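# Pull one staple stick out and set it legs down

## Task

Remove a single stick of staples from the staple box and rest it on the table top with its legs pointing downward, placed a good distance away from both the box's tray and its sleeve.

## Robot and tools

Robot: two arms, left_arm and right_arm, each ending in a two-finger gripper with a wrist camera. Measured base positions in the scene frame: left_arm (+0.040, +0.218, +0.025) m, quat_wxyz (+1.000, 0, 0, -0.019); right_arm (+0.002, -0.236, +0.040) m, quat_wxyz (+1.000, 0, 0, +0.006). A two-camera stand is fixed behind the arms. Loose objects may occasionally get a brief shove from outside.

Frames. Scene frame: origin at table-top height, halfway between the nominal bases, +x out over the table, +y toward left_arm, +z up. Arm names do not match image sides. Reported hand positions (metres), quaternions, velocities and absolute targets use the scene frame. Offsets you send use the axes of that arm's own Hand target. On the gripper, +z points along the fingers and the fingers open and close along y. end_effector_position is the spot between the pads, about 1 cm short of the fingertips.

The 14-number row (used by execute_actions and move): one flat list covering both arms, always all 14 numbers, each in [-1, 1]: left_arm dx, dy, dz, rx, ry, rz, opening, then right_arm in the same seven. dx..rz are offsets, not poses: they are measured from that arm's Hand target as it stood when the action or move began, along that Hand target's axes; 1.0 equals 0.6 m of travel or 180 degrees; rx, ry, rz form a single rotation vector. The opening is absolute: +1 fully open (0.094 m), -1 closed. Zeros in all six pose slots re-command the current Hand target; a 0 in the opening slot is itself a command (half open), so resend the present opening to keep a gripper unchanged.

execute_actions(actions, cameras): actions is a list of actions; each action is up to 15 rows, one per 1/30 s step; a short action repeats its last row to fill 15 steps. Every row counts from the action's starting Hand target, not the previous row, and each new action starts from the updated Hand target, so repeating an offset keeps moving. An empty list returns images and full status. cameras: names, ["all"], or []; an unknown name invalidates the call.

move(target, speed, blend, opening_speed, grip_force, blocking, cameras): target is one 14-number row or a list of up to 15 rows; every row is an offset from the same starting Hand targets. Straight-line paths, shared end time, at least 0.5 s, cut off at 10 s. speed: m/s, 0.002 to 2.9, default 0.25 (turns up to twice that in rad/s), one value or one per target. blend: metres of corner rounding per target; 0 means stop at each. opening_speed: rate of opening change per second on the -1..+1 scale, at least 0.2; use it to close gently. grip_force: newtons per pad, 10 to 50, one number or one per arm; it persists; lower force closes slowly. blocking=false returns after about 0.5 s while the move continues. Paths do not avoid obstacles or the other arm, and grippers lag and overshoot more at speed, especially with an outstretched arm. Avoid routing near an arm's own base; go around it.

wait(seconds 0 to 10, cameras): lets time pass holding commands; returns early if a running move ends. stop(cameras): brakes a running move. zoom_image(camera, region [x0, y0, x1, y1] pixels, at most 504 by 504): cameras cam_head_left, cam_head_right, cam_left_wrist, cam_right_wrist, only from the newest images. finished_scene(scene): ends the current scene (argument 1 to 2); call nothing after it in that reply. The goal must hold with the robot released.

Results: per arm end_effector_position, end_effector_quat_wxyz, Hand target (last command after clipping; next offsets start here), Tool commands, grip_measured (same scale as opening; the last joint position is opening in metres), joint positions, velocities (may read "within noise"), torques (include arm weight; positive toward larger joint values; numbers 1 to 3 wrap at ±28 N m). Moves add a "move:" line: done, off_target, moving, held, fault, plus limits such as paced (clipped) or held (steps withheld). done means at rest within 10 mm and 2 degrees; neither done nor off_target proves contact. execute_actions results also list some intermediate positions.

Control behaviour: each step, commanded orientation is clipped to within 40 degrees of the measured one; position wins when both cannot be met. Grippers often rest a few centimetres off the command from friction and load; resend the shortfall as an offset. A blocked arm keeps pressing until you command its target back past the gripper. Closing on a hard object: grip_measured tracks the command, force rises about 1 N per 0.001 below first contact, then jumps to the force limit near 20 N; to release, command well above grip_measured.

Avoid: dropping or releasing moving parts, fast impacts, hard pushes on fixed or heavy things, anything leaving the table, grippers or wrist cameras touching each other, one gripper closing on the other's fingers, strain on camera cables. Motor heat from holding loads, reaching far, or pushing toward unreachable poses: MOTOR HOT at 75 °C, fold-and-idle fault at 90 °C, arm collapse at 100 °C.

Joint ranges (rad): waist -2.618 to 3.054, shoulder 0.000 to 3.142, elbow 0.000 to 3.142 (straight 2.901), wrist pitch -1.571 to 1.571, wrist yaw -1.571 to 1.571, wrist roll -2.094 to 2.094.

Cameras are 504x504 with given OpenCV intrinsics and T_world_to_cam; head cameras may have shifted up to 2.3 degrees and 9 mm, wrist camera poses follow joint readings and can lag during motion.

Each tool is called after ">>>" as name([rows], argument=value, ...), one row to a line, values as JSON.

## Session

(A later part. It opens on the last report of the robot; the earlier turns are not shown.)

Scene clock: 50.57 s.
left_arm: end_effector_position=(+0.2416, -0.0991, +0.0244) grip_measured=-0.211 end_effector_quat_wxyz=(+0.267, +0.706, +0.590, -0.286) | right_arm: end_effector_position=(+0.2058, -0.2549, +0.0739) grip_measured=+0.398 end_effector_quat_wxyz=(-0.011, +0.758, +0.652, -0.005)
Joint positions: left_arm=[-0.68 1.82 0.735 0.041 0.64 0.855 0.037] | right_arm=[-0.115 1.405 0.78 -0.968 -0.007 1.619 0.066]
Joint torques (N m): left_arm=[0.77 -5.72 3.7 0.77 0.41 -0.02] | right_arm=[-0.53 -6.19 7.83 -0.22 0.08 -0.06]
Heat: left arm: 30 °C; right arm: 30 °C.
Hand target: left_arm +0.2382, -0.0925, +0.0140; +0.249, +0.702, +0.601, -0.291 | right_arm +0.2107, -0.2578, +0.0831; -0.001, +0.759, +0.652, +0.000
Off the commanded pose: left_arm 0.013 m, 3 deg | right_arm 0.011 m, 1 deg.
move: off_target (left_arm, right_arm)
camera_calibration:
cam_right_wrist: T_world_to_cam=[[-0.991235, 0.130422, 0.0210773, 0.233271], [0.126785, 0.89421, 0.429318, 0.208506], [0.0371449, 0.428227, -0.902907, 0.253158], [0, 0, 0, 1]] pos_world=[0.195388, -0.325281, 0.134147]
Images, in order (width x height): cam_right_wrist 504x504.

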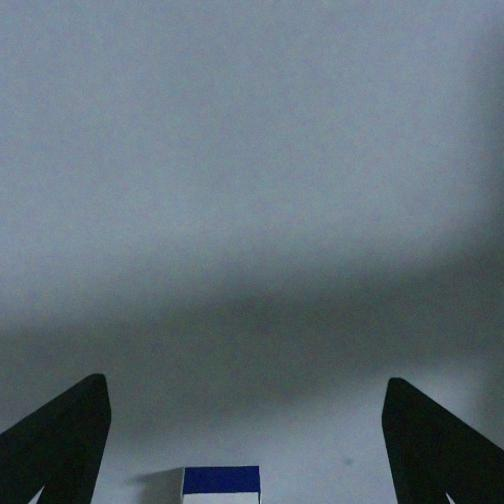

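>>> move([
  [0,0,0,0,0,0,0.4,0,0,0,0,0,0,0.4],
  [0,0,-0.2,0,0,0,0.4,0,0,0,0,0,0,0.4],
], cameras=["cam_left_wrist","cam_head_right"])

>>> zoom_image(camera="cam_left_wrist", region=[200, 60, 320, 260])

Scene clock: 55.13 s.
left_arm: end_effector_position=(+0.2479, -0.0058, +0.0892) grip_measured=+0.397 end_effector_quat_wxyz=(+0.237, +0.703, +0.608, -0.284) | right_arm: end_effector_position=(+0.2057, -0.2549, +0.0739) grip_measured=+0.398 end_effector_quat_wxyz=(-0.011, +0.758, +0.652, -0.005)
Joint positions: left_arm=[-0.387 1.534 0.805 -0.602 0.725 1.2 0.066] | right_arm=[-0.115 1.405 0.78 -0.968 -0.007 1.618 0.066]
Joint torques (N m): left_arm=[0.64 -6.01 6.46 0.35 0.74 0.1] | right_arm=[-0.5 -6.2 7.82 -0.21 0.07 -0.03]
Heat: left arm: 30 °C; right arm: 31 °C.
Hand target: left_arm +0.2512, -0.0087, +0.0988; +0.248, +0.702, +0.601, -0.291 | right_arm +0.2107, -0.2578, +0.0831; -0.001, +0.759, +0.652, +0.000
Off the commanded pose: left_arm 0.011 m, 2 deg | right_arm 0.011 m, 1 deg.
move: off_target (left_arm, right_arm)
camera_calibration:
cam_left_wrist: T_world_to_cam=[[-0.996345, 0.0846892, 0.0111342, 0.24605], [0.0751732, 0.931262, -0.35651, 0.0607194], [-0.0405615, -0.35437, -0.934225, 0.183322], [0, 0, 0, 1]] pos_world=[0.248022, -0.0124197, 0.190171]
Images, in order (width x height): cam_head_right 504x504, cam_left_wrist 504x504.

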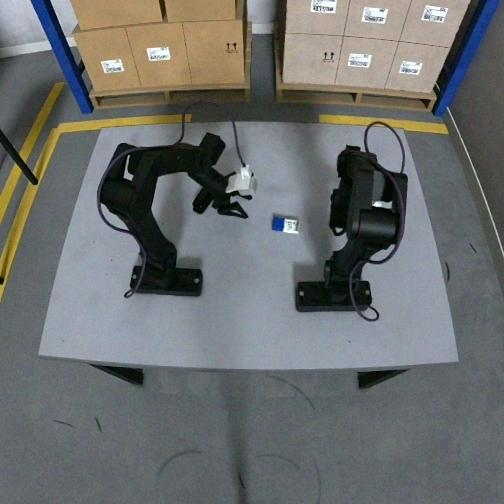

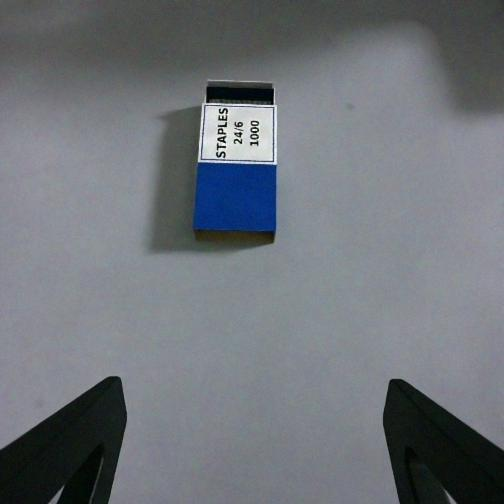

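Scaled by 2.520 from the camera's 504x504 image, which has a finer 720x720 frame.

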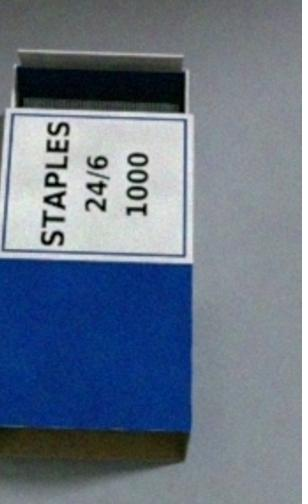

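>>> move([
  [0,0,0.1,0,0,0,0.4,0.165,-0.0063,0.055,0,0,0,0.4],
  [0,0,0.2,0,0,0,0.4,0.165,-0.0063,0.1235,0,0,0,0.4],
], cameras=["cam_left_wrist","cam_right_wrist"], speed=0.15, blend=[0.01,0])

Scene clock: 61.10 s.
left_arm: end_effector_position=(+0.2440, -0.0940, +0.0226) grip_measured=+0.397 end_effector_quat_wxyz=(+0.260, +0.703, +0.598, -0.285) | right_arm: end_effector_position=(+0.2288, -0.1561, +0.0156) grip_measured=+0.398 end_effector_quat_wxyz=(-0.001, +0.758, +0.652, +0.015)
Joint positions: left_arm=[-0.665 1.822 0.74 0.016 0.641 0.859 0.066] | right_arm=[0.314 1.631 0.723 -0.636 -0.013 2.046 0.066]
Joint torques (N m): left_arm=[-0.35 -5.82 3.34 0.96 0.41 -0.03] | right_arm=[0.47 -5.33 3.56 0.16 0.12 0.09]
Heat: left arm: 30 °C; right arm: 31 °C.
Hand target: left_arm +0.2382, -0.0924, +0.0139; +0.248, +0.702, +0.601, -0.291 | right_arm +0.2220, -0.1593, +0.0092; -0.001, +0.759, +0.651, +0.000
Off the commanded pose: left_arm 0.011 m, 2 deg | right_arm 0.010 m, 2 deg.
move: off_target (left_arm)
camera_calibration:
cam_left_wrist: T_world_to_cam=[[-0.996048, 0.0858444, -0.0228061, 0.251188], [0.0879084, 0.916017, -0.391388, 0.115598], [-0.0127077, -0.391846, -0.919943, 0.0789803], [0, 0, 0, 1]] pos_world=[0.241037, -0.0965048, 0.12363]
cam_right_wrist: T_world_to_cam=[[-0.991455, 0.128957, -0.0196952, 0.244854], [0.106904, 0.889694, 0.443865, 0.145874], [0.0747623, 0.437966, -0.895877, 0.150204], [0, 0, 0, 1]] pos_world=[0.215937, -0.227143, 0.0746382]
Images, in order (width x height): cam_left_wrist 504x504, cam_right_wrist 504x504.

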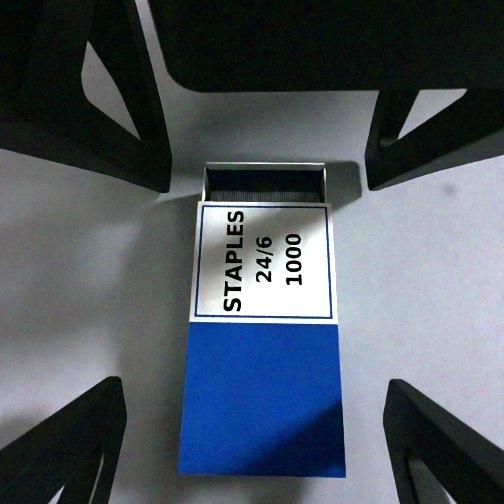

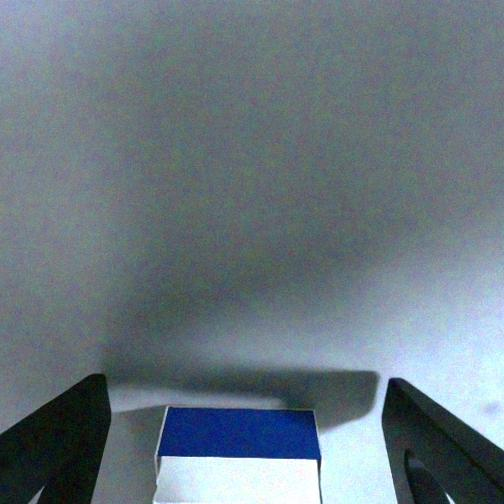

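>>> move([
  [0,0,0,0,0,0,-0.12,0.008,0,0,0,0,0,-0.16],
  [0,0,0,0,0,0,-0.235,0.008,0,0,0,0,0,-0.29],
], cameras=["cam_left_wrist","cam_right_wrist"], speed=0.15, opening_speed=0.8)

Scene clock: 66.53 s.
left_arm: end_effector_position=(+0.2441, -0.0941, +0.0227) grip_measured=-0.205 end_effector_quat_wxyz=(+0.260, +0.702, +0.598, -0.285) | right_arm: end_effector_position=(+0.2273, -0.1524, +0.0144) grip_measured=-0.240 end_effector_quat_wxyz=(-0.001, +0.758, +0.652, +0.013)
Joint positions: left_arm=[-0.665 1.822 0.739 0.017 0.641 0.859 0.037] | right_arm=[0.331 1.637 0.723 -0.633 -0.012 2.065 0.036]
Joint torques (N m): left_arm=[-0.35 -5.81 3.38 0.96 0.41 -0.05] | right_arm=[0.57 -5.11 4.27 0.12 0.11 0.08]
Heat: left arm: 30 °C; right arm: 31 °C.
Hand target: left_arm +0.2382, -0.0925, +0.0140; +0.249, +0.702, +0.601, -0.291 | right_arm +0.2228, -0.1546, +0.0092; -0.001, +0.759, +0.652, +0.000
Off the commanded pose: left_arm 0.011 m, 2 deg | right_arm 0.007 m, 1 deg.
move: off_target (left_arm); target 2's new opening was sent with left_arm's hand 0.011 m and 2 deg from that target
camera_calibration:
cam_left_wrist: T_world_to_cam=[[-0.996078, 0.0853748, -0.0232192, 0.25131], [0.0876312, 0.915812, -0.39193, 0.115832], [-0.0121965, -0.392428, -0.919702, 0.0788252], [0, 0, 0, 1]] pos_world=[0.241135, -0.0966029, 0.123729]
cam_right_wrist: T_world_to_cam=[[-0.991352, 0.130085, -0.0172889, 0.243099], [0.109086, 0.890129, 0.442461, 0.142857], [0.0729466, 0.436748, -0.896621, 0.147825], [0, 0, 0, 1]] pos_world=[0.214629, -0.223347, 0.0735377]
Images, in order (width x height): cam_left_wrist 504x504, cam_right_wrist 504x504.

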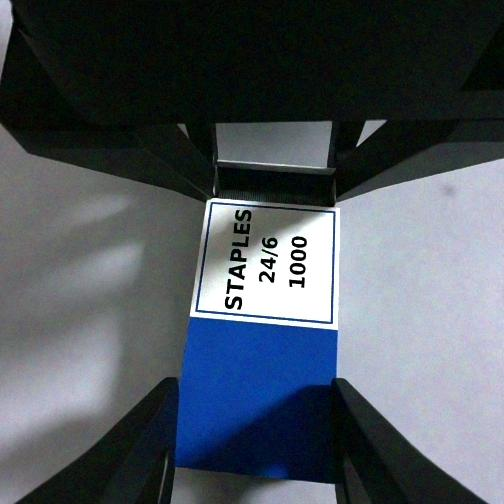

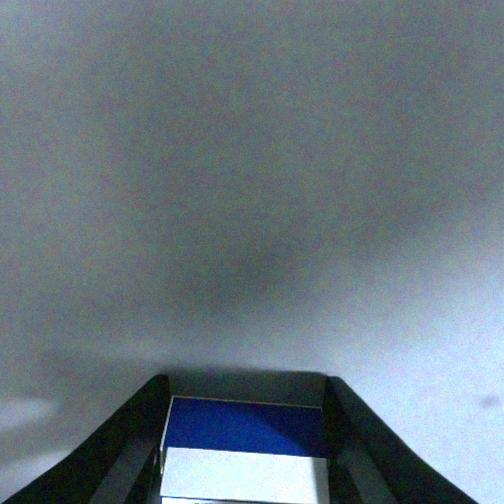

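>>> move([
  [0,0,0,0,0,0,-0.26,0,0,0,0,0,0,-0.1],
  [0,0,0,0,0,0,-0.3,0,0.0075,0,0,0,0,-0.1],
  [0,0,0,0,0,0,-0.3,0,0.0075,0,0,0,0,-0.32],
], cameras=["cam_left_wrist","cam_right_wrist"], speed=0.15, opening_speed=0.8)

Scene clock: 70.37 s.
left_arm: end_effector_position=(+0.2447, -0.0944, +0.0228) grip_measured=-0.207 end_effector_quat_wxyz=(+0.262, +0.702, +0.598, -0.285) | right_arm: end_effector_position=(+0.2279, -0.1525, +0.0133) grip_measured=-0.240 end_effector_quat_wxyz=(-0.001, +0.758, +0.652, +0.013)
Joint positions: left_arm=[-0.665 1.822 0.739 0.02 0.639 0.858 0.037] | right_arm=[0.331 1.642 0.723 -0.628 -0.01 2.065 0.036]
Joint torques (N m): left_arm=[-0.35 -5.82 3.4 0.94 0.43 -0.05] | right_arm=[-0.28 -4.41 5.56 0.06 0.1 0]
Heat: left arm: 30 °C; right arm: 31 °C.
Hand target: left_arm +0.2382, -0.0925, +0.0140; +0.249, +0.702, +0.601, -0.291 | right_arm +0.2272, -0.1553, +0.0091; -0.001, +0.759, +0.652, +0.000
Off the commanded pose: left_arm 0.011 m, 2 deg | right_arm 0.005 m, 1 deg.
move: off_target (left_arm); target 2's new opening was sent with left_arm's hand 0.011 m and 2 deg from that target
camera_calibration:
cam_left_wrist: T_world_to_cam=[[-0.996093, 0.0843306, -0.0262157, 0.251883], [0.0878412, 0.91553, -0.392543, 0.115933], [-0.00910209, -0.393312, -0.91936, 0.0780072], [0, 0, 0, 1]] pos_world=[0.241425, -0.0967, 0.123828]
cam_right_wrist: T_world_to_cam=[[-0.991336, 0.130109, -0.0180068, 0.243636], [0.108895, 0.890764, 0.441227, 0.143479], [0.0734476, 0.435444, -0.897215, 0.146626], [0, 0, 0, 1]] pos_world=[0.215131, -0.223352, 0.0726355]
Images, in order (width x height): cam_left_wrist 504x504, cam_right_wrist 504x504.

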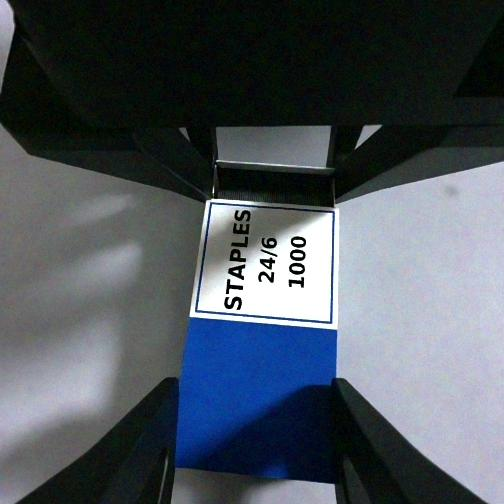

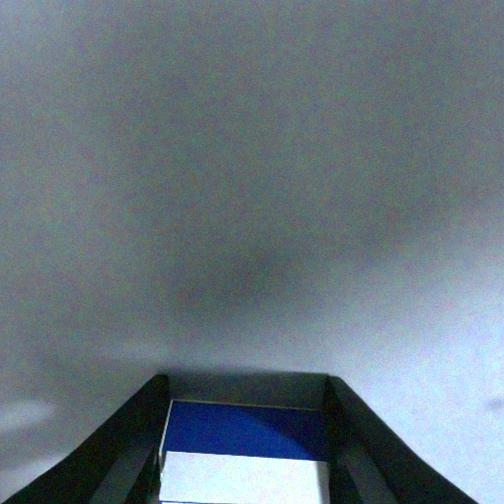

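>>> move([
  [0,0,0,0,0,0,-0.3,0,0,-0.01,0,0,0,0.2],
  [0,0,0,0,0,0,-0.3,0,0.01,-0.008,0,0,0,0.2],
  [0,0,0,0,0,0,-0.3,0,0.01,-0.008,0,0,0,-0.32],
], cameras=["cam_left_wrist","cam_right_wrist"], speed=0.15, opening_speed=0.8)

Scene clock: 73.27 s.
left_arm: end_effector_position=(+0.2451, -0.0945, +0.0229) grip_measured=-0.207 end_effector_quat_wxyz=(+0.262, +0.702, +0.598, -0.284) | right_arm: end_effector_position=(+0.2294, -0.1539, +0.0140) grip_measured=-0.241 end_effector_quat_wxyz=(-0.003, +0.758, +0.652, +0.008)
Joint positions: left_arm=[-0.665 1.822 0.739 0.022 0.638 0.857 0.037] | right_arm=[0.323 1.653 0.739 -0.644 -0.012 2.056 0.036]
Joint torques (N m): left_arm=[-0.34 -5.83 3.4 0.93 0.45 -0.04] | right_arm=[-0.59 -5.03 6.74 -0.07 0.11 -0.03]
Heat: left arm: 30 °C; right arm: 31 °C.
Hand target: left_arm +0.2382, -0.0925, +0.0140; +0.248, +0.702, +0.601, -0.291 | right_arm +0.2331, -0.1562, +0.0140; -0.001, +0.759, +0.652, +0.000
Off the commanded pose: left_arm 0.011 m, 2 deg | right_arm 0.004 m, 1 deg.
move: off_target (left_arm)
camera_calibration:
cam_left_wrist: T_world_to_cam=[[-0.996154, 0.083225, -0.0274091, 0.252244], [0.0872938, 0.915557, -0.392601, 0.116179], [-0.00757961, -0.393484, -0.9193, 0.0776708], [0, 0, 0, 1]] pos_world=[0.241721, -0.0967992, 0.123928]
cam_right_wrist: T_world_to_cam=[[-0.991578, 0.129294, -0.00746797, 0.245045], [0.113028, 0.892096, 0.437482, 0.143601], [0.063226, 0.432953, -0.899196, 0.149611], [0, 0, 0, 1]] pos_world=[0.217291, -0.224563, 0.0735371]
Images, in order (width x height): cam_left_wrist 504x504, cam_right_wrist 504x504.

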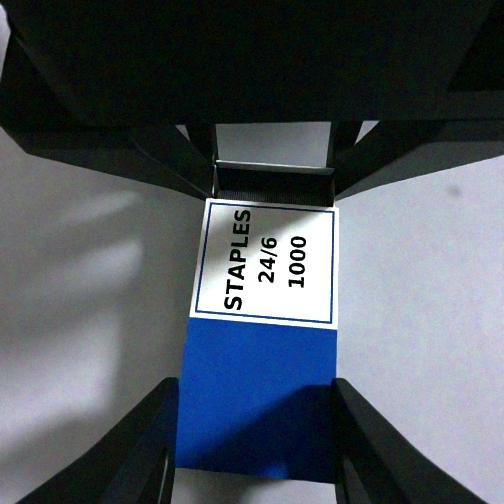

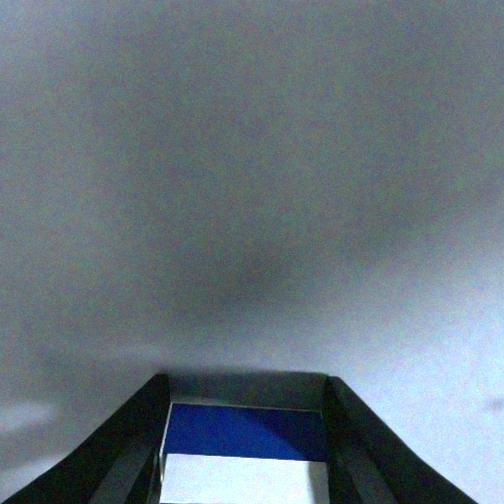

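>>> move(target=[0,0,0,0,0,0,-0.3,-0.05,0,0,0,0,0,-0.34], cameras=["cam_left_wrist","cam_right_wrist"], speed=0.06)

Scene clock: 75.03 s.
left_arm: end_effector_position=(+0.2503, -0.1007, +0.0281) grip_measured=-0.209 end_effector_quat_wxyz=(+0.279, +0.696, +0.597, -0.286) | right_arm: end_effector_position=(+0.2354, -0.1629, +0.0152) grip_measured=-0.242 end_effector_quat_wxyz=(-0.029, +0.750, +0.660, +0.028)
Joint positions: left_arm=[-0.667 1.822 0.739 0.067 0.641 0.83 0.037] | right_arm=[0.232 1.65 0.739 -0.636 -0.077 1.943 0.036]
Joint torques (N m): left_arm=[-0.14 -5.97 3.4 0.56 0.41 0.24] | right_arm=[-2.35 -8.25 2.85 -0.11 0.71 -0.01]
Heat: left arm: 30 °C; right arm: 31 °C.
Hand target: left_arm +0.2382, -0.0925, +0.0140; +0.249, +0.702, +0.601, -0.291 | right_arm +0.2285, -0.1858, +0.0140; -0.001, +0.759, +0.652, +0.000
Off the commanded pose: left_arm 0.020 m, 4 deg | right_arm 0.024 m, 5 deg.
move: off_target (left_arm, right_arm)
camera_calibration:
cam_left_wrist: T_world_to_cam=[[-0.996809, 0.0672899, -0.0429379, 0.257059], [0.0790966, 0.905038, -0.417911, 0.125133], [0.0107393, -0.419973, -0.907473, 0.0724649], [0, 0, 0, 1]] pos_world=[0.245563, -0.100115, 0.129092]
cam_right_wrist: T_world_to_cam=[[-0.9942, 0.107504, 0.00308399, 0.249164], [0.0949452, 0.863862, 0.4947, 0.149183], [0.0505182, 0.492124, -0.869058, 0.16639], [0, 0, 0, 1]] pos_world=[0.225149, -0.237544, 0.0700333]
Images, in order (width x height): cam_left_wrist 504x504, cam_right_wrist 504x504.

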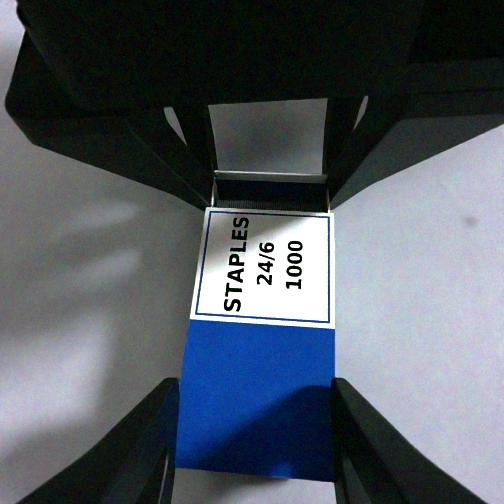

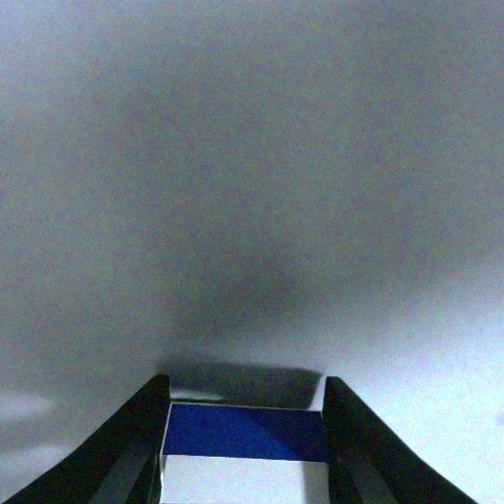

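>>> zoom_image(camera="cam_left_wrist", region=[190, 150, 350, 230])

>>> zoom_image(camera="cam_right_wrist", region=[140, 360, 360, 504])

Scaled by 3.150 from the camera's 504x504 image, which has a finer 720x720 frame.

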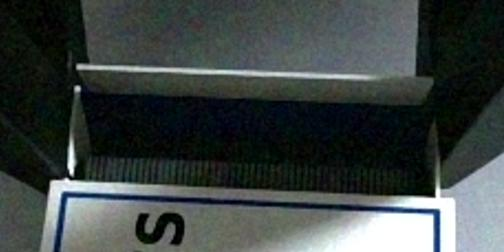

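Scaled by 2.291 from the camera's 504x504 image, which has a finer 720x720 frame.

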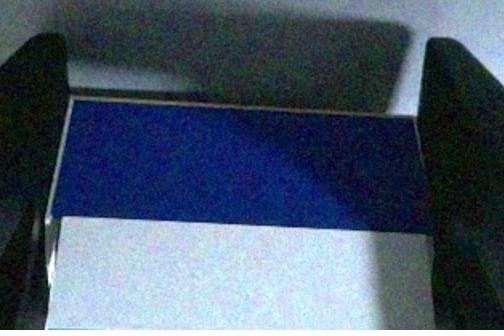

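>>> move([
  [0,0,0,0,0,0,-0.3,0.045,0,0,0,0,0,-0.34],
  [0.013,0,-0.013,0,0,0,-0.1,0.045,0,0,0,0,0,-0.34],
], cameras=["cam_left_wrist","cam_right_wrist"], speed=0.1)

Scene clock: 78.63 s.
left_arm: end_effector_position=(+0.2457, -0.0878, +0.0204) grip_measured=-0.103 end_effector_quat_wxyz=(+0.264, +0.703, +0.596, -0.286) | right_arm: end_effector_position=(+0.2307, -0.1559, +0.0147) grip_measured=-0.242 end_effector_quat_wxyz=(-0.007, +0.757, +0.653, +0.011)
Joint positions: left_arm=[-0.643 1.822 0.723 0.027 0.654 0.883 0.042] | right_arm=[0.306 1.65 0.739 -0.644 -0.021 2.036 0.036]
Joint torques (N m): left_arm=[0.53 -6.79 3.3 0.67 0.45 0.05] | right_arm=[-0.01 -5.18 6.28 -0.07 0.2 0.06]
Heat: left arm: 30 °C; right arm: 31 °C.
Hand target: left_arm +0.2399, -0.0815, +0.0140; +0.248, +0.702, +0.601, -0.291 | right_arm +0.2326, -0.1591, +0.0140; -0.001, +0.759, +0.652, +0.000
Off the commanded pose: left_arm 0.011 m, 2 deg | right_arm 0.004 m, 1 deg.
move: off_target (left_arm); target 2's new opening was sent with left_arm's hand 0.017 m and 3 deg from that target
camera_calibration:
cam_left_wrist: T_world_to_cam=[[-0.995825, 0.0867045, -0.0285308, 0.252444], [0.0908892, 0.913082, -0.397518, 0.10805], [-0.00841571, -0.398452, -0.917151, 0.0777051], [0, 0, 0, 1]] pos_world=[0.242224, -0.0895846, 0.121422]
cam_right_wrist: T_world_to_cam=[[-0.99194, 0.126544, -0.00653448, 0.246273], [0.110317, 0.887817, 0.446778, 0.144828], [0.0623384, 0.442456, -0.894621, 0.152744], [0, 0, 0, 1]] pos_world=[0.218789, -0.227327, 0.0735509]
Images, in order (width x height): cam_left_wrist 504x504, cam_right_wrist 504x504.

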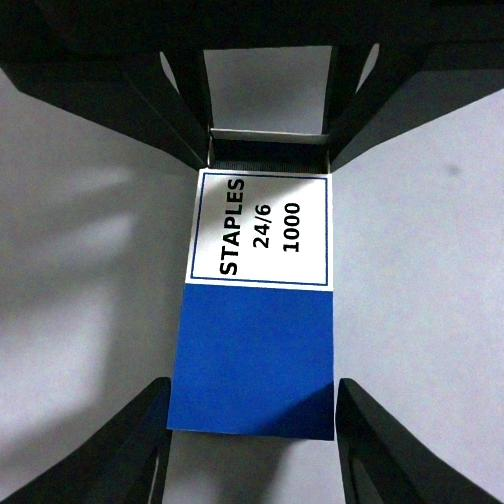

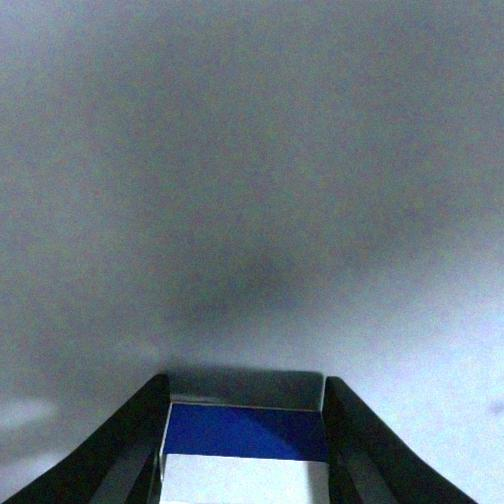

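>>> move([
  [0,0,0,0,0,0,-0.3,0,0,0,0,0,0,-0.34],
  [0,0,0,0,0,0,-0.3,-0.05,0,0,0,0,0,-0.34],
], cameras=["cam_left_wrist","cam_right_wrist"], speed=0.06, grip_force=[10,40])

Scene clock: 80.80 s.
left_arm: end_effector_position=(+0.2480, -0.0888, +0.0211) grip_measured=-0.160 end_effector_quat_wxyz=(+0.270, +0.704, +0.593, -0.282) | right_arm: end_effector_position=(+0.2301, -0.1761, +0.0142) grip_measured=-0.242 end_effector_quat_wxyz=(-0.020, +0.751, +0.660, +0.010)
Joint positions: left_arm=[-0.643 1.822 0.723 0.039 0.649 0.886 0.039] | right_arm=[0.207 1.644 0.729 -0.657 -0.045 1.919 0.036]
Joint torques (N m): left_arm=[0.51 -6.82 3.32 0.58 0.5 0.04] | right_arm=[-1.51 -7.99 3.17 0.09 0.42 0.06]
Heat: left arm: 30 °C; right arm: 31 °C.
Hand target: left_arm +0.2398, -0.0815, +0.0139; +0.248, +0.702, +0.601, -0.291 | right_arm +0.2280, -0.1888, +0.0139; -0.001, +0.759, +0.652, +0.000
Off the commanded pose: left_arm 0.013 m, 3 deg | right_arm 0.013 m, 3 deg.
grip_force (N): 10, 40
move: off_target (left_arm, right_arm)
camera_calibration:
cam_left_wrist: T_world_to_cam=[[-0.995343, 0.0863106, -0.0429286, 0.255076], [0.0962876, 0.911397, -0.400106, 0.107628], [0.00459159, -0.402376, -0.915463, 0.0743953], [0, 0, 0, 1]] pos_world=[0.243183, -0.0901725, 0.122119]
cam_right_wrist: T_world_to_cam=[[-0.994023, 0.108244, 0.0141743, 0.245287], [0.102571, 0.881595, 0.460727, 0.163561], [0.037375, 0.459427, -0.887429, 0.169839], [0, 0, 0, 1]] pos_world=[0.220697, -0.248774, 0.0718866]
Images, in order (width x height): cam_left_wrist 504x504, cam_right_wrist 504x504.

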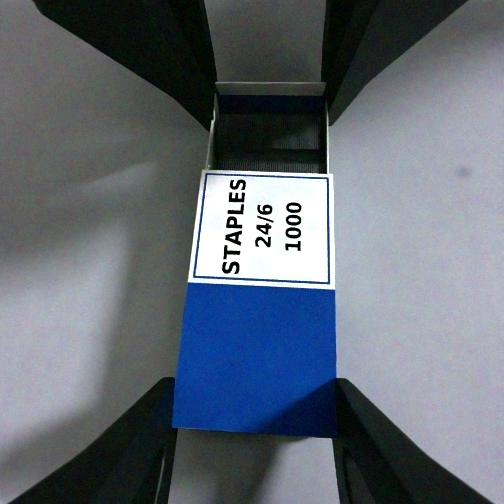

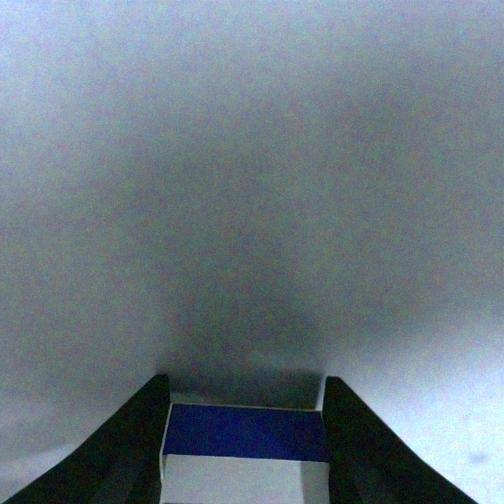

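>>> move(target=[0,0,0,0,0,0,-0.3,-0.065,0,0,0,0,0,-0.34], cameras=["cam_left_wrist","cam_right_wrist"], speed=0.08)

>>> zoom_image(camera="cam_left_wrist", region=[180, 0, 360, 180])

Scene clock: 82.57 s.
left_arm: end_effector_position=(+0.2463, -0.0862, +0.0192) grip_measured=-0.167 end_effector_quat_wxyz=(+0.262, +0.703, +0.598, -0.283) | right_arm: end_effector_position=(+0.2257, -0.2233, +0.0137) grip_measured=-0.242 end_effector_quat_wxyz=(-0.008, +0.759, +0.651, +0.002)
Joint positions: left_arm=[-0.641 1.822 0.723 0.021 0.647 0.886 0.039] | right_arm=[0.028 1.607 0.687 -0.658 -0.016 1.763 0.036]
Joint torques (N m): left_arm=[0.38 -6.78 3.33 0.72 0.52 0.05] | right_arm=[-0.46 -7.69 3.18 0.11 0.15 -0.04]
Heat: left arm: 30 °C; right arm: 31 °C.
Hand target: left_arm +0.2398, -0.0816, +0.0140; +0.248, +0.702, +0.601, -0.291 | right_arm +0.2221, -0.2273, +0.0138; -0.001, +0.759, +0.652, +0.000
Off the commanded pose: left_arm 0.010 m, 2 deg | right_arm 0.005 m, 1 deg.
grip_force (N): 10, 40
move: done
camera_calibration:
cam_left_wrist: T_world_to_cam=[[-0.996026, 0.0841624, -0.0291484, 0.252631], [0.0888553, 0.916387, -0.390306, 0.10675], [-0.00613788, -0.391345, -0.920224, 0.0773756], [0, 0, 0, 1]] pos_world=[0.242616, -0.088806, 0.120232]
cam_right_wrist: T_world_to_cam=[[-0.991273, 0.131609, 0.00750728, 0.250719], [0.121652, 0.89137, 0.436646, 0.203957], [0.0507746, 0.433749, -0.899602, 0.182732], [0, 0, 0, 1]] pos_world=[0.214441, -0.294058, 0.0734464]
Images, in order (width x height): cam_left_wrist 504x504, cam_right_wrist 504x504.

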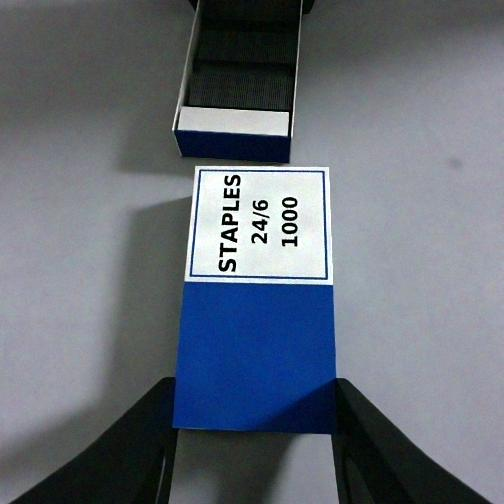

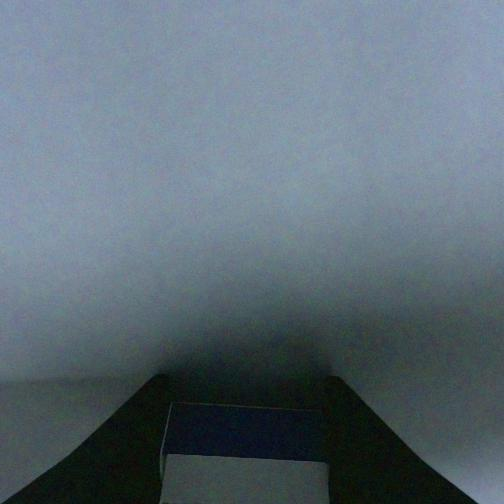

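Scaled by 2.800 from the camera's 504x504 image, which has a finer 720x720 frame.

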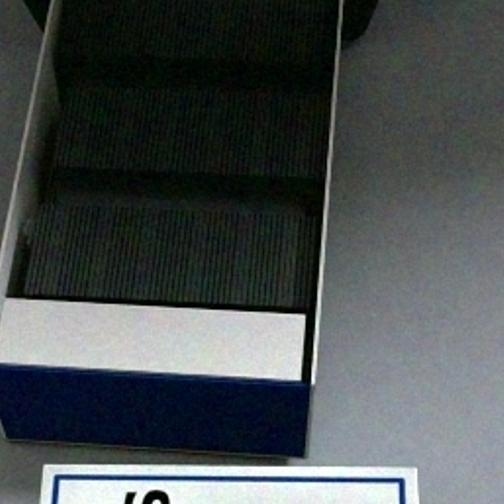

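>>> move([
  [0,0,0,0,0,0,0.3,0,0,0,0,0,0,0.1],
  [0,0,-0.1,0,0,0,0.3,0,0,-0.1,0,0,0,0.1],
  [0,0,-0.25,0,0,0,0.3,0.06,0.0043,-0.193,0,0,-0.5,0.1],
], cameras=["all"], speed=0.2, blend=[0,0.02,0], grip_force=50)

>>> zoom_image(camera="cam_right_wrist", region=[130, 150, 370, 390])

Scene clock: 90.17 s.
left_arm: end_effector_position=(+0.2521, +0.0260, +0.1045) grip_measured=+0.297 end_effector_quat_wxyz=(+0.226, +0.701, +0.611, -0.291) | right_arm: end_effector_position=(+0.2228, -0.1935, +0.1177) grip_measured=+0.098 end_effector_quat_wxyz=(-0.021, +0.082, +0.996, -0.001)
Joint positions: left_arm=[-0.26 1.527 0.875 -0.822 0.749 1.373 0.061] | right_arm=[0.168 1.452 1.001 -1.161 -0.008 0.343 0.052]
Joint torques (N m): left_arm=[0.62 -7.86 6.39 0.14 0.77 0.09] | right_arm=[0.47 -7.46 8.46 -0.16 0.08 -0.01]
Heat: left arm: 30 °C; right arm: 31 °C.
Hand target: left_arm +0.2563, +0.0232, +0.1201; +0.248, +0.702, +0.601, -0.291 | right_arm +0.2302, -0.1923, +0.1297; +0.000, +0.076, +0.997, +0.001
Off the commanded pose: left_arm 0.016 m, 3 deg | right_arm 0.014 m, 3 deg.
move: off_target (left_arm, right_arm)
camera_calibration:
cam_left_wrist: T_world_to_cam=[[-0.995457, 0.0877596, 0.0369277, 0.244432], [0.0693148, 0.933865, -0.350843, 0.0370279], [-0.0652753, -0.346689, -0.935706, 0.215139], [0, 0, 0, 1]] pos_world=[0.254798, 0.0185561, 0.205272]
cam_right_wrist: T_world_to_cam=[[-0.142584, -0.989776, 0.00360339, -0.162585], [-0.877812, 0.128135, 0.46155, 0.20438], [-0.457292, 0.0626465, -0.887107, 0.303375], [0, 0, 0, 1]] pos_world=[0.294956, -0.206116, 0.17538]

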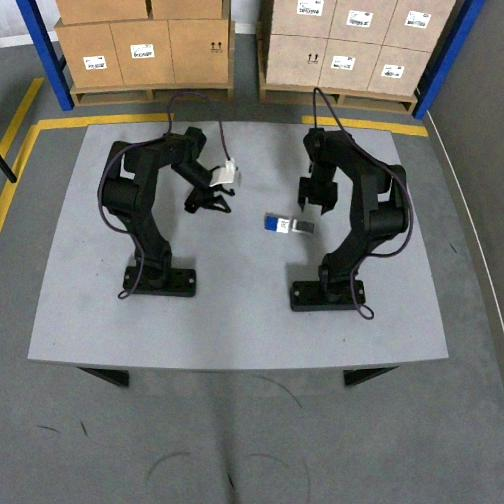

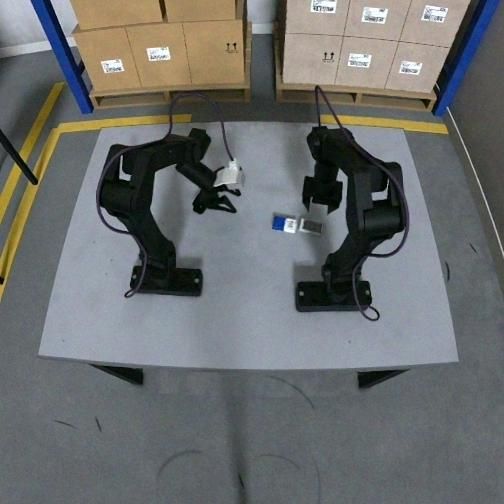

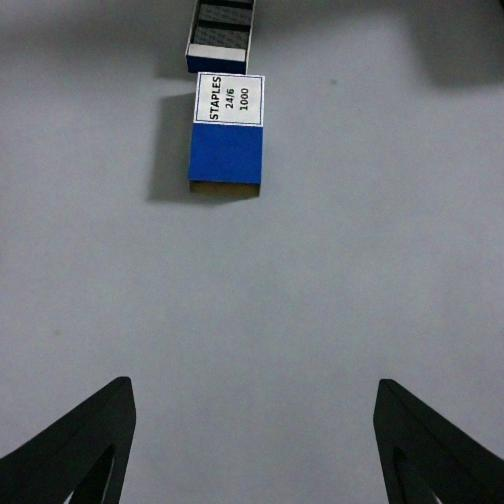

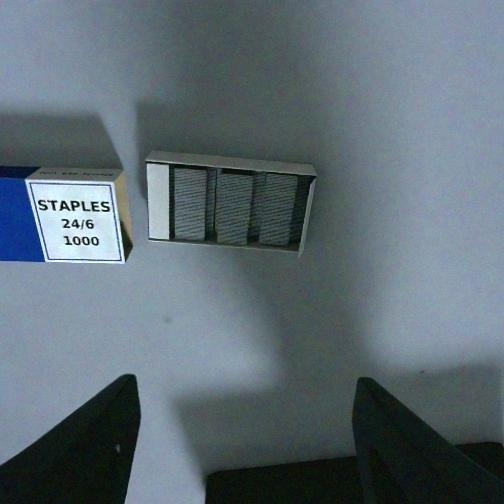

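Scaled by 2.100 from the camera's 504x504 image, which has a finer 720x720 frame.

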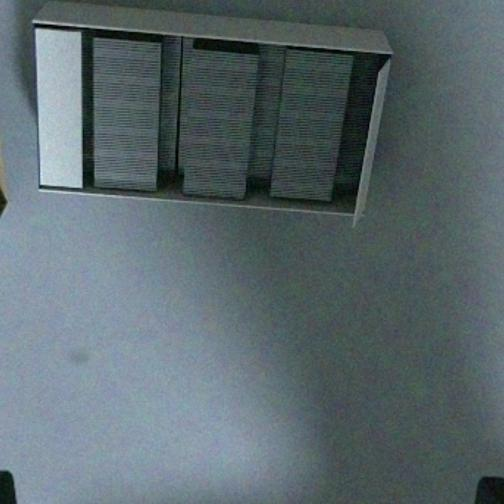

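>>> move(target=[0,0,0,0,0,0,0.3,-0.0057,0.0047,0.146,0,0,0.019,-0.6], cameras=["cam_right_wrist","cam_left_wrist"], speed=0.2)

>>> zoom_image(camera="cam_right_wrist", region=[130, 280, 370, 500])

Scene clock: 95.00 s.
left_arm: end_effector_position=(+0.2520, +0.0260, +0.1045) grip_measured=+0.297 end_effector_quat_wxyz=(+0.226, +0.701, +0.611, -0.291) | right_arm: end_effector_position=(+0.2366, -0.1897, +0.0485) grip_measured=-0.598 end_effector_quat_wxyz=(+0.004, +0.106, +0.994, +0.006)
Joint positions: left_arm=[-0.26 1.527 0.875 -0.822 0.749 1.374 0.061] | right_arm=[0.173 1.559 0.806 -0.808 -0.008 0.397 0.019]
Joint torques (N m): left_arm=[0.62 -7.86 6.39 0.14 0.77 0.09] | right_arm=[0.62 -5.14 4.05 0.26 0.09 0.09]
Heat: left arm: 30 °C; right arm: 31 °C.
Hand target: left_arm +0.2563, +0.0232, +0.1201; +0.248, +0.702, +0.601, -0.291 | right_arm +0.2340, -0.1899, +0.0420; +0.000, +0.106, +0.994, +0.001
Off the commanded pose: left_arm 0.016 m, 3 deg | right_arm 0.007 m, 1 deg.
move: off_target (left_arm)
camera_calibration:
cam_left_wrist: T_world_to_cam=[[-0.99543, 0.0880126, 0.037062, 0.244294], [0.06951, 0.933876, -0.350777, 0.0369717], [-0.0654841, -0.346598, -0.935725, 0.215188], [0, 0, 0, 1]] pos_world=[0.254699, 0.0185557, 0.205272]
cam_right_wrist: T_world_to_cam=[[-0.190072, -0.981678, -0.0134173, -0.142975], [-0.893138, 0.167222, 0.417542, 0.261188], [-0.407648, 0.0913465, -0.908559, 0.242892], [0, 0, 0, 1]] pos_world=[0.305115, -0.206219, 0.109706]
Images, in order (width x height): cam_left_wrist 504x504, cam_right_wrist 504x504.

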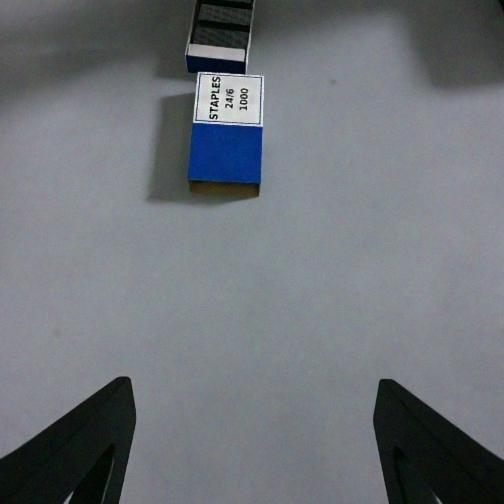

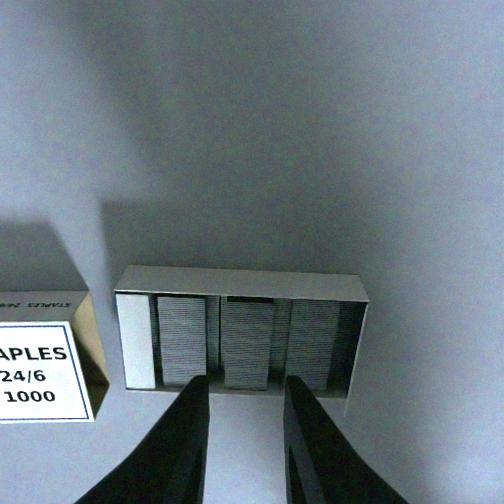

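Scaled by 2.100 from the camera's 504x504 image, which has a finer 720x720 frame.

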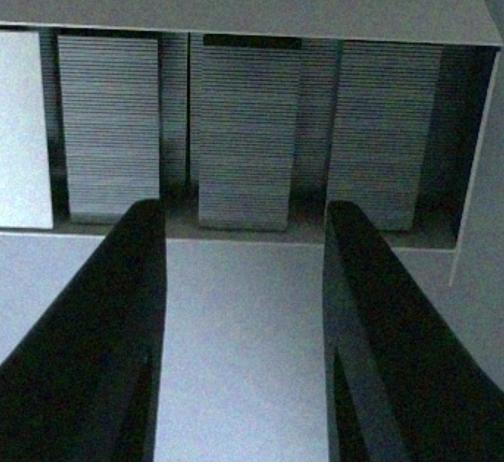

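>>> move(target=[0,0,0,0,0,0,0.3,0,0,0.037,0,0,0,-0.64], cameras=["cam_right_wrist"], speed=0.08)

>>> zoom_image(camera="cam_right_wrist", region=[130, 320, 370, 504])

Scene clock: 97.17 s.
left_arm: end_effector_position=(+0.2520, +0.0260, +0.1045) grip_measured=+0.297 end_effector_quat_wxyz=(+0.226, +0.701, +0.611, -0.291) | right_arm: end_effector_position=(+0.2378, -0.1894, +0.0267) grip_measured=-0.638 end_effector_quat_wxyz=(+0.005, +0.106, +0.994, +0.006)
Joint positions: left_arm=[-0.26 1.527 0.875 -0.822 0.749 1.374 0.061] | right_arm=[0.173 1.613 0.759 -0.704 -0.008 0.397 0.017]
Joint torques (N m): left_arm=[0.62 -7.86 6.41 0.15 0.77 0.09] | right_arm=[0.61 -5.3 3.63 0.28 0.08 0.07]
Heat: left arm: 30 °C; right arm: 31 °C.
Hand target: left_arm +0.2563, +0.0232, +0.1201; +0.248, +0.702, +0.601, -0.291 | right_arm +0.2340, -0.1899, +0.0199; +0.000, +0.105, +0.994, +0.001
Off the commanded pose: left_arm 0.016 m, 3 deg | right_arm 0.008 m, 1 deg.
move: off_target (left_arm)
camera_calibration:
cam_right_wrist: T_world_to_cam=[[-0.19008, -0.981668, -0.0140835, -0.142795], [-0.893906, 0.16712, 0.415937, 0.271559], [-0.405958, 0.0916506, -0.909284, 0.223215], [0, 0, 0, 1]] pos_world=[0.306222, -0.206018, 0.0880037]
Images, in order (width x height): cam_right_wrist 504x504.

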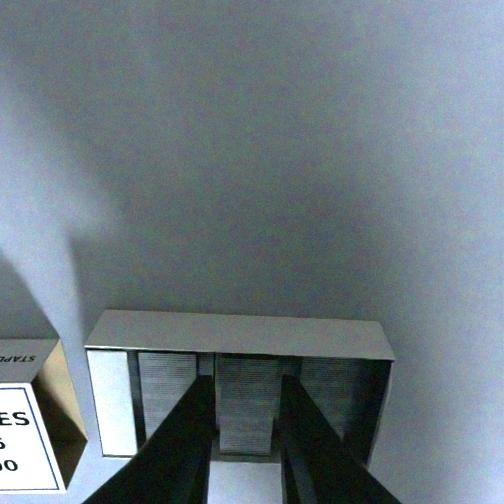

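Scaled by 2.100 from the camera's 504x504 image, which has a finer 720x720 frame.

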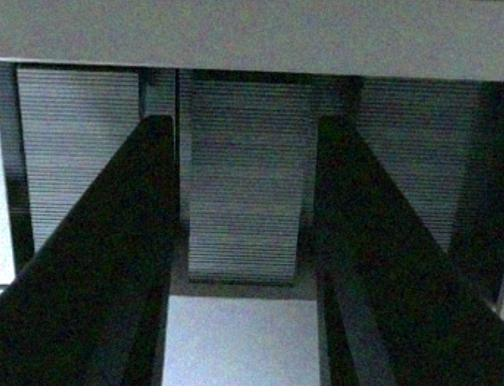

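>>> move(target=[0,0,0,0,0,0,0.3,0.004,0,0.0133,0,0,0,-0.64], cameras=["cam_right_wrist"], speed=0.05)

>>> zoom_image(camera="cam_right_wrist", region=[130, 320, 370, 504])

Scene clock: 98.50 s.
left_arm: end_effector_position=(+0.2520, +0.0260, +0.1045) grip_measured=+0.297 end_effector_quat_wxyz=(+0.226, +0.701, +0.611, -0.291) | right_arm: end_effector_position=(+0.2347, -0.1891, +0.0198) grip_measured=-0.638 end_effector_quat_wxyz=(+0.003, +0.106, +0.994, +0.005)
Joint positions: left_arm=[-0.26 1.527 0.875 -0.822 0.749 1.374 0.061] | right_arm=[0.177 1.624 0.737 -0.675 -0.008 0.401 0.017]
Joint torques (N m): left_arm=[0.61 -7.84 6.41 0.14 0.77 0.09] | right_arm=[0.59 -5.04 3.33 0.38 0.08 0.08]
Heat: left arm: 31 °C; right arm: 31 °C.
Hand target: left_arm +0.2563, +0.0232, +0.1201; +0.248, +0.702, +0.601, -0.291 | right_arm +0.2316, -0.1894, +0.0119; +0.000, +0.106, +0.994, +0.000
Off the commanded pose: left_arm 0.016 m, 3 deg | right_arm 0.008 m, 1 deg.
move: off_target (left_arm)
camera_calibration:
cam_right_wrist: T_world_to_cam=[[-0.190096, -0.981687, -0.0124101, -0.143097], [-0.892355, 0.1675, 0.419102, 0.271217], [-0.409348, 0.0907439, -0.907854, 0.216171], [0, 0, 0, 1]] pos_world=[0.303309, -0.205522, 0.0808089]
Images, in order (width x height): cam_right_wrist 504x504.

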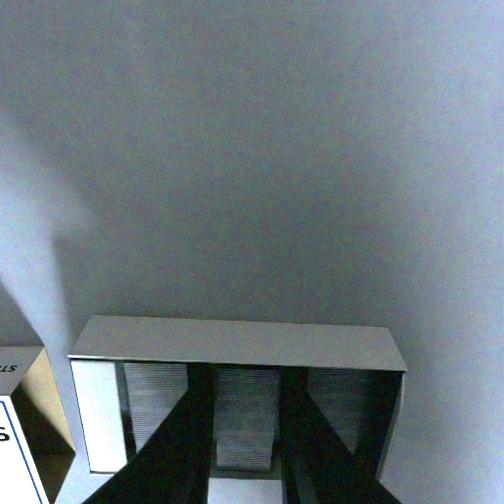

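Scaled by 2.100 from the camera's 504x504 image, which has a finer 720x720 frame.

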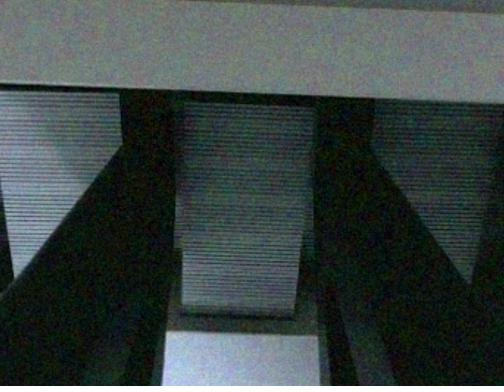

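>>> move(target=[0,0,0,0,0,0,0.3,0,0,0,0,0,0,-0.8], cameras=["cam_right_wrist"], opening_speed=0.5, grip_force=15)

>>> zoom_image(camera="cam_right_wrist", region=[130, 320, 370, 504])

Scene clock: 99.57 s.
left_arm: end_effector_position=(+0.2520, +0.0260, +0.1045) grip_measured=+0.297 end_effector_quat_wxyz=(+0.226, +0.701, +0.611, -0.291) | right_arm: end_effector_position=(+0.2350, -0.1891, +0.0198) grip_measured=-0.711 end_effector_quat_wxyz=(+0.003, +0.106, +0.994, +0.005)
Joint positions: left_arm=[-0.26 1.527 0.875 -0.822 0.749 1.374 0.061] | right_arm=[0.177 1.624 0.737 -0.674 -0.008 0.401 0.014]
Joint torques (N m): left_arm=[0.62 -7.86 6.41 0.15 0.77 0.09] | right_arm=[0.61 -5.05 3.34 0.37 0.07 0.08]
Heat: left arm: 31 °C; right arm: 31 °C.
Hand target: left_arm +0.2563, +0.0232, +0.1201; +0.248, +0.702, +0.601, -0.291 | right_arm +0.2316, -0.1894, +0.0119; +0.000, +0.105, +0.994, +0.001
Off the commanded pose: left_arm 0.016 m, 3 deg | right_arm 0.009 m, 1 deg.
grip_force (N): 15, 15
move: off_target (left_arm)
camera_calibration:
cam_right_wrist: T_world_to_cam=[[-0.19009, -0.981688, -0.0124206, -0.143059], [-0.892858, 0.1676, 0.41799, 0.271621], [-0.408254, 0.0905453, -0.908367, 0.216013], [0, 0, 0, 1]] pos_world=[0.303513, -0.205523, 0.0809074]
Images, in order (width x height): cam_right_wrist 504x504.

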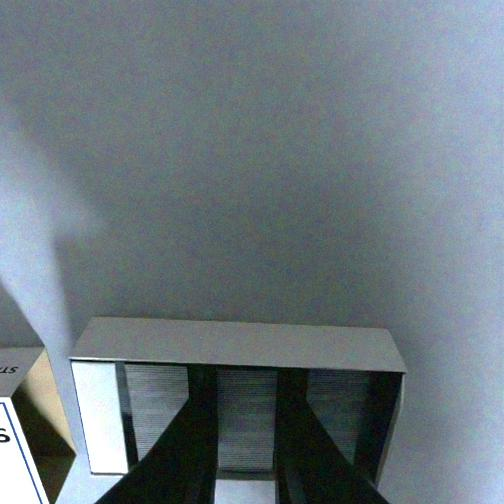

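Scaled by 2.100 from the camera's 504x504 image, which has a finer 720x720 frame.

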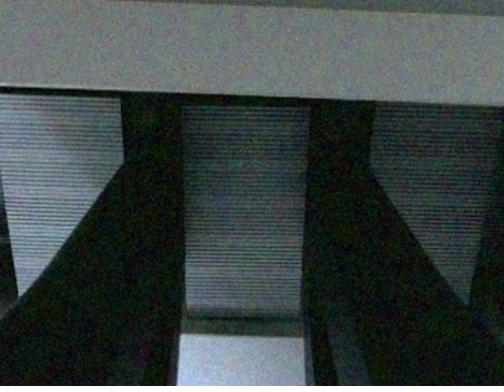

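>>> move(target=[0,0,0,0,0,0,0.3,0,0,-0.15,0,0,0,-0.8], cameras=["cam_right_wrist","cam_left_wrist","cam_head_right"], speed=0.1)

>>> zoom_image(camera="cam_right_wrist", region=[80, 280, 380, 504])

Scene clock: 102.03 s.
left_arm: end_effector_position=(+0.2520, +0.0260, +0.1045) grip_measured=+0.297 end_effector_quat_wxyz=(+0.226, +0.701, +0.611, -0.291) | right_arm: end_effector_position=(+0.2245, -0.1911, +0.0913) grip_measured=-0.711 end_effector_quat_wxyz=(-0.018, +0.106, +0.994, -0.002)
Joint positions: left_arm=[-0.26 1.527 0.875 -0.822 0.749 1.374 0.061] | right_arm=[0.177 1.483 0.92 -1.044 -0.008 0.401 0.014]
Joint torques (N m): left_arm=[0.62 -7.86 6.39 0.14 0.77 0.09] | right_arm=[0.58 -7.46 7.98 -0.1 0.08 0.08]
Heat: left arm: 31 °C; right arm: 31 °C.
Hand target: left_arm +0.2563, +0.0232, +0.1201; +0.248, +0.702, +0.601, -0.291 | right_arm +0.2318, -0.1895, +0.1019; +0.000, +0.105, +0.994, +0.001
Off the commanded pose: left_arm 0.016 m, 3 deg | right_arm 0.013 m, 2 deg.
grip_force (N): 15, 15
move: off_target (left_arm, right_arm)
camera_calibration:
cam_left_wrist: T_world_to_cam=[[-0.99543, 0.0880126, 0.037062, 0.244294], [0.06951, 0.933876, -0.350777, 0.0369717], [-0.0654841, -0.346598, -0.935725, 0.215188], [0, 0, 0, 1]] pos_world=[0.254699, 0.0185557, 0.205272]
cam_right_wrist: T_world_to_cam=[[-0.190283, -0.981719, 0.00450244, -0.147683], [-0.873365, 0.171372, 0.455923, 0.225549], [-0.448359, 0.0828218, -0.890008, 0.282739], [0, 0, 0, 1]] pos_world=[0.295654, -0.207053, 0.149472]
Images, in order (width x height): cam_head_right 504x504, cam_left_wrist 504x504, cam_right_wrist 504x504.

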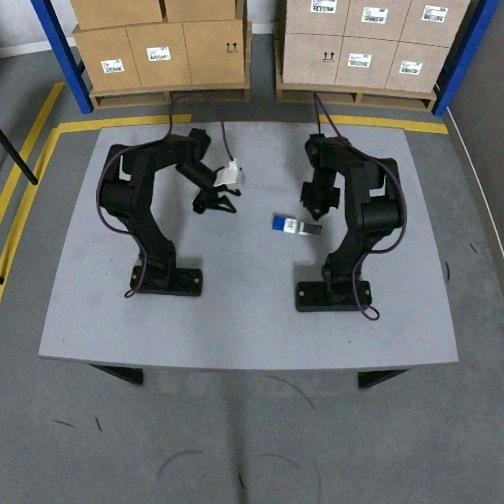

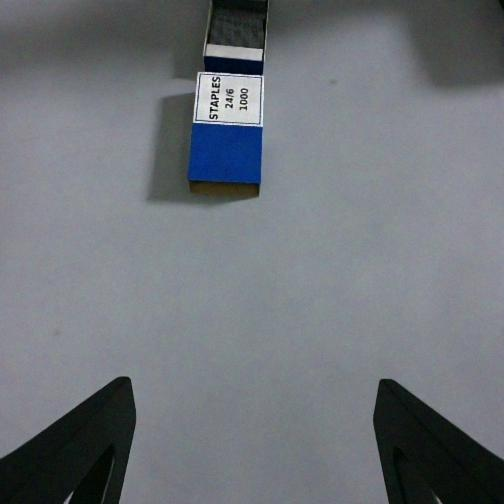

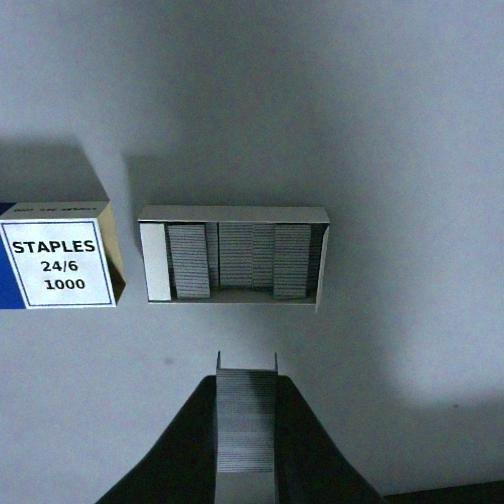

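Scaled by 1.680 from the camera's 504x504 image, which has a finer 720x720 frame.

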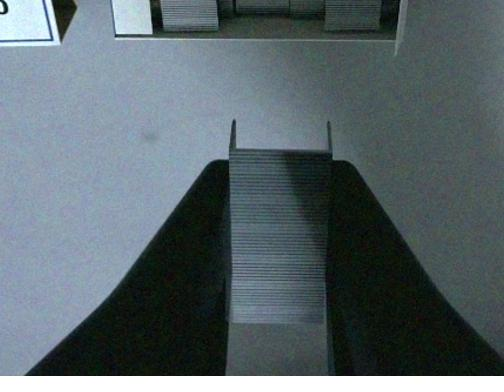

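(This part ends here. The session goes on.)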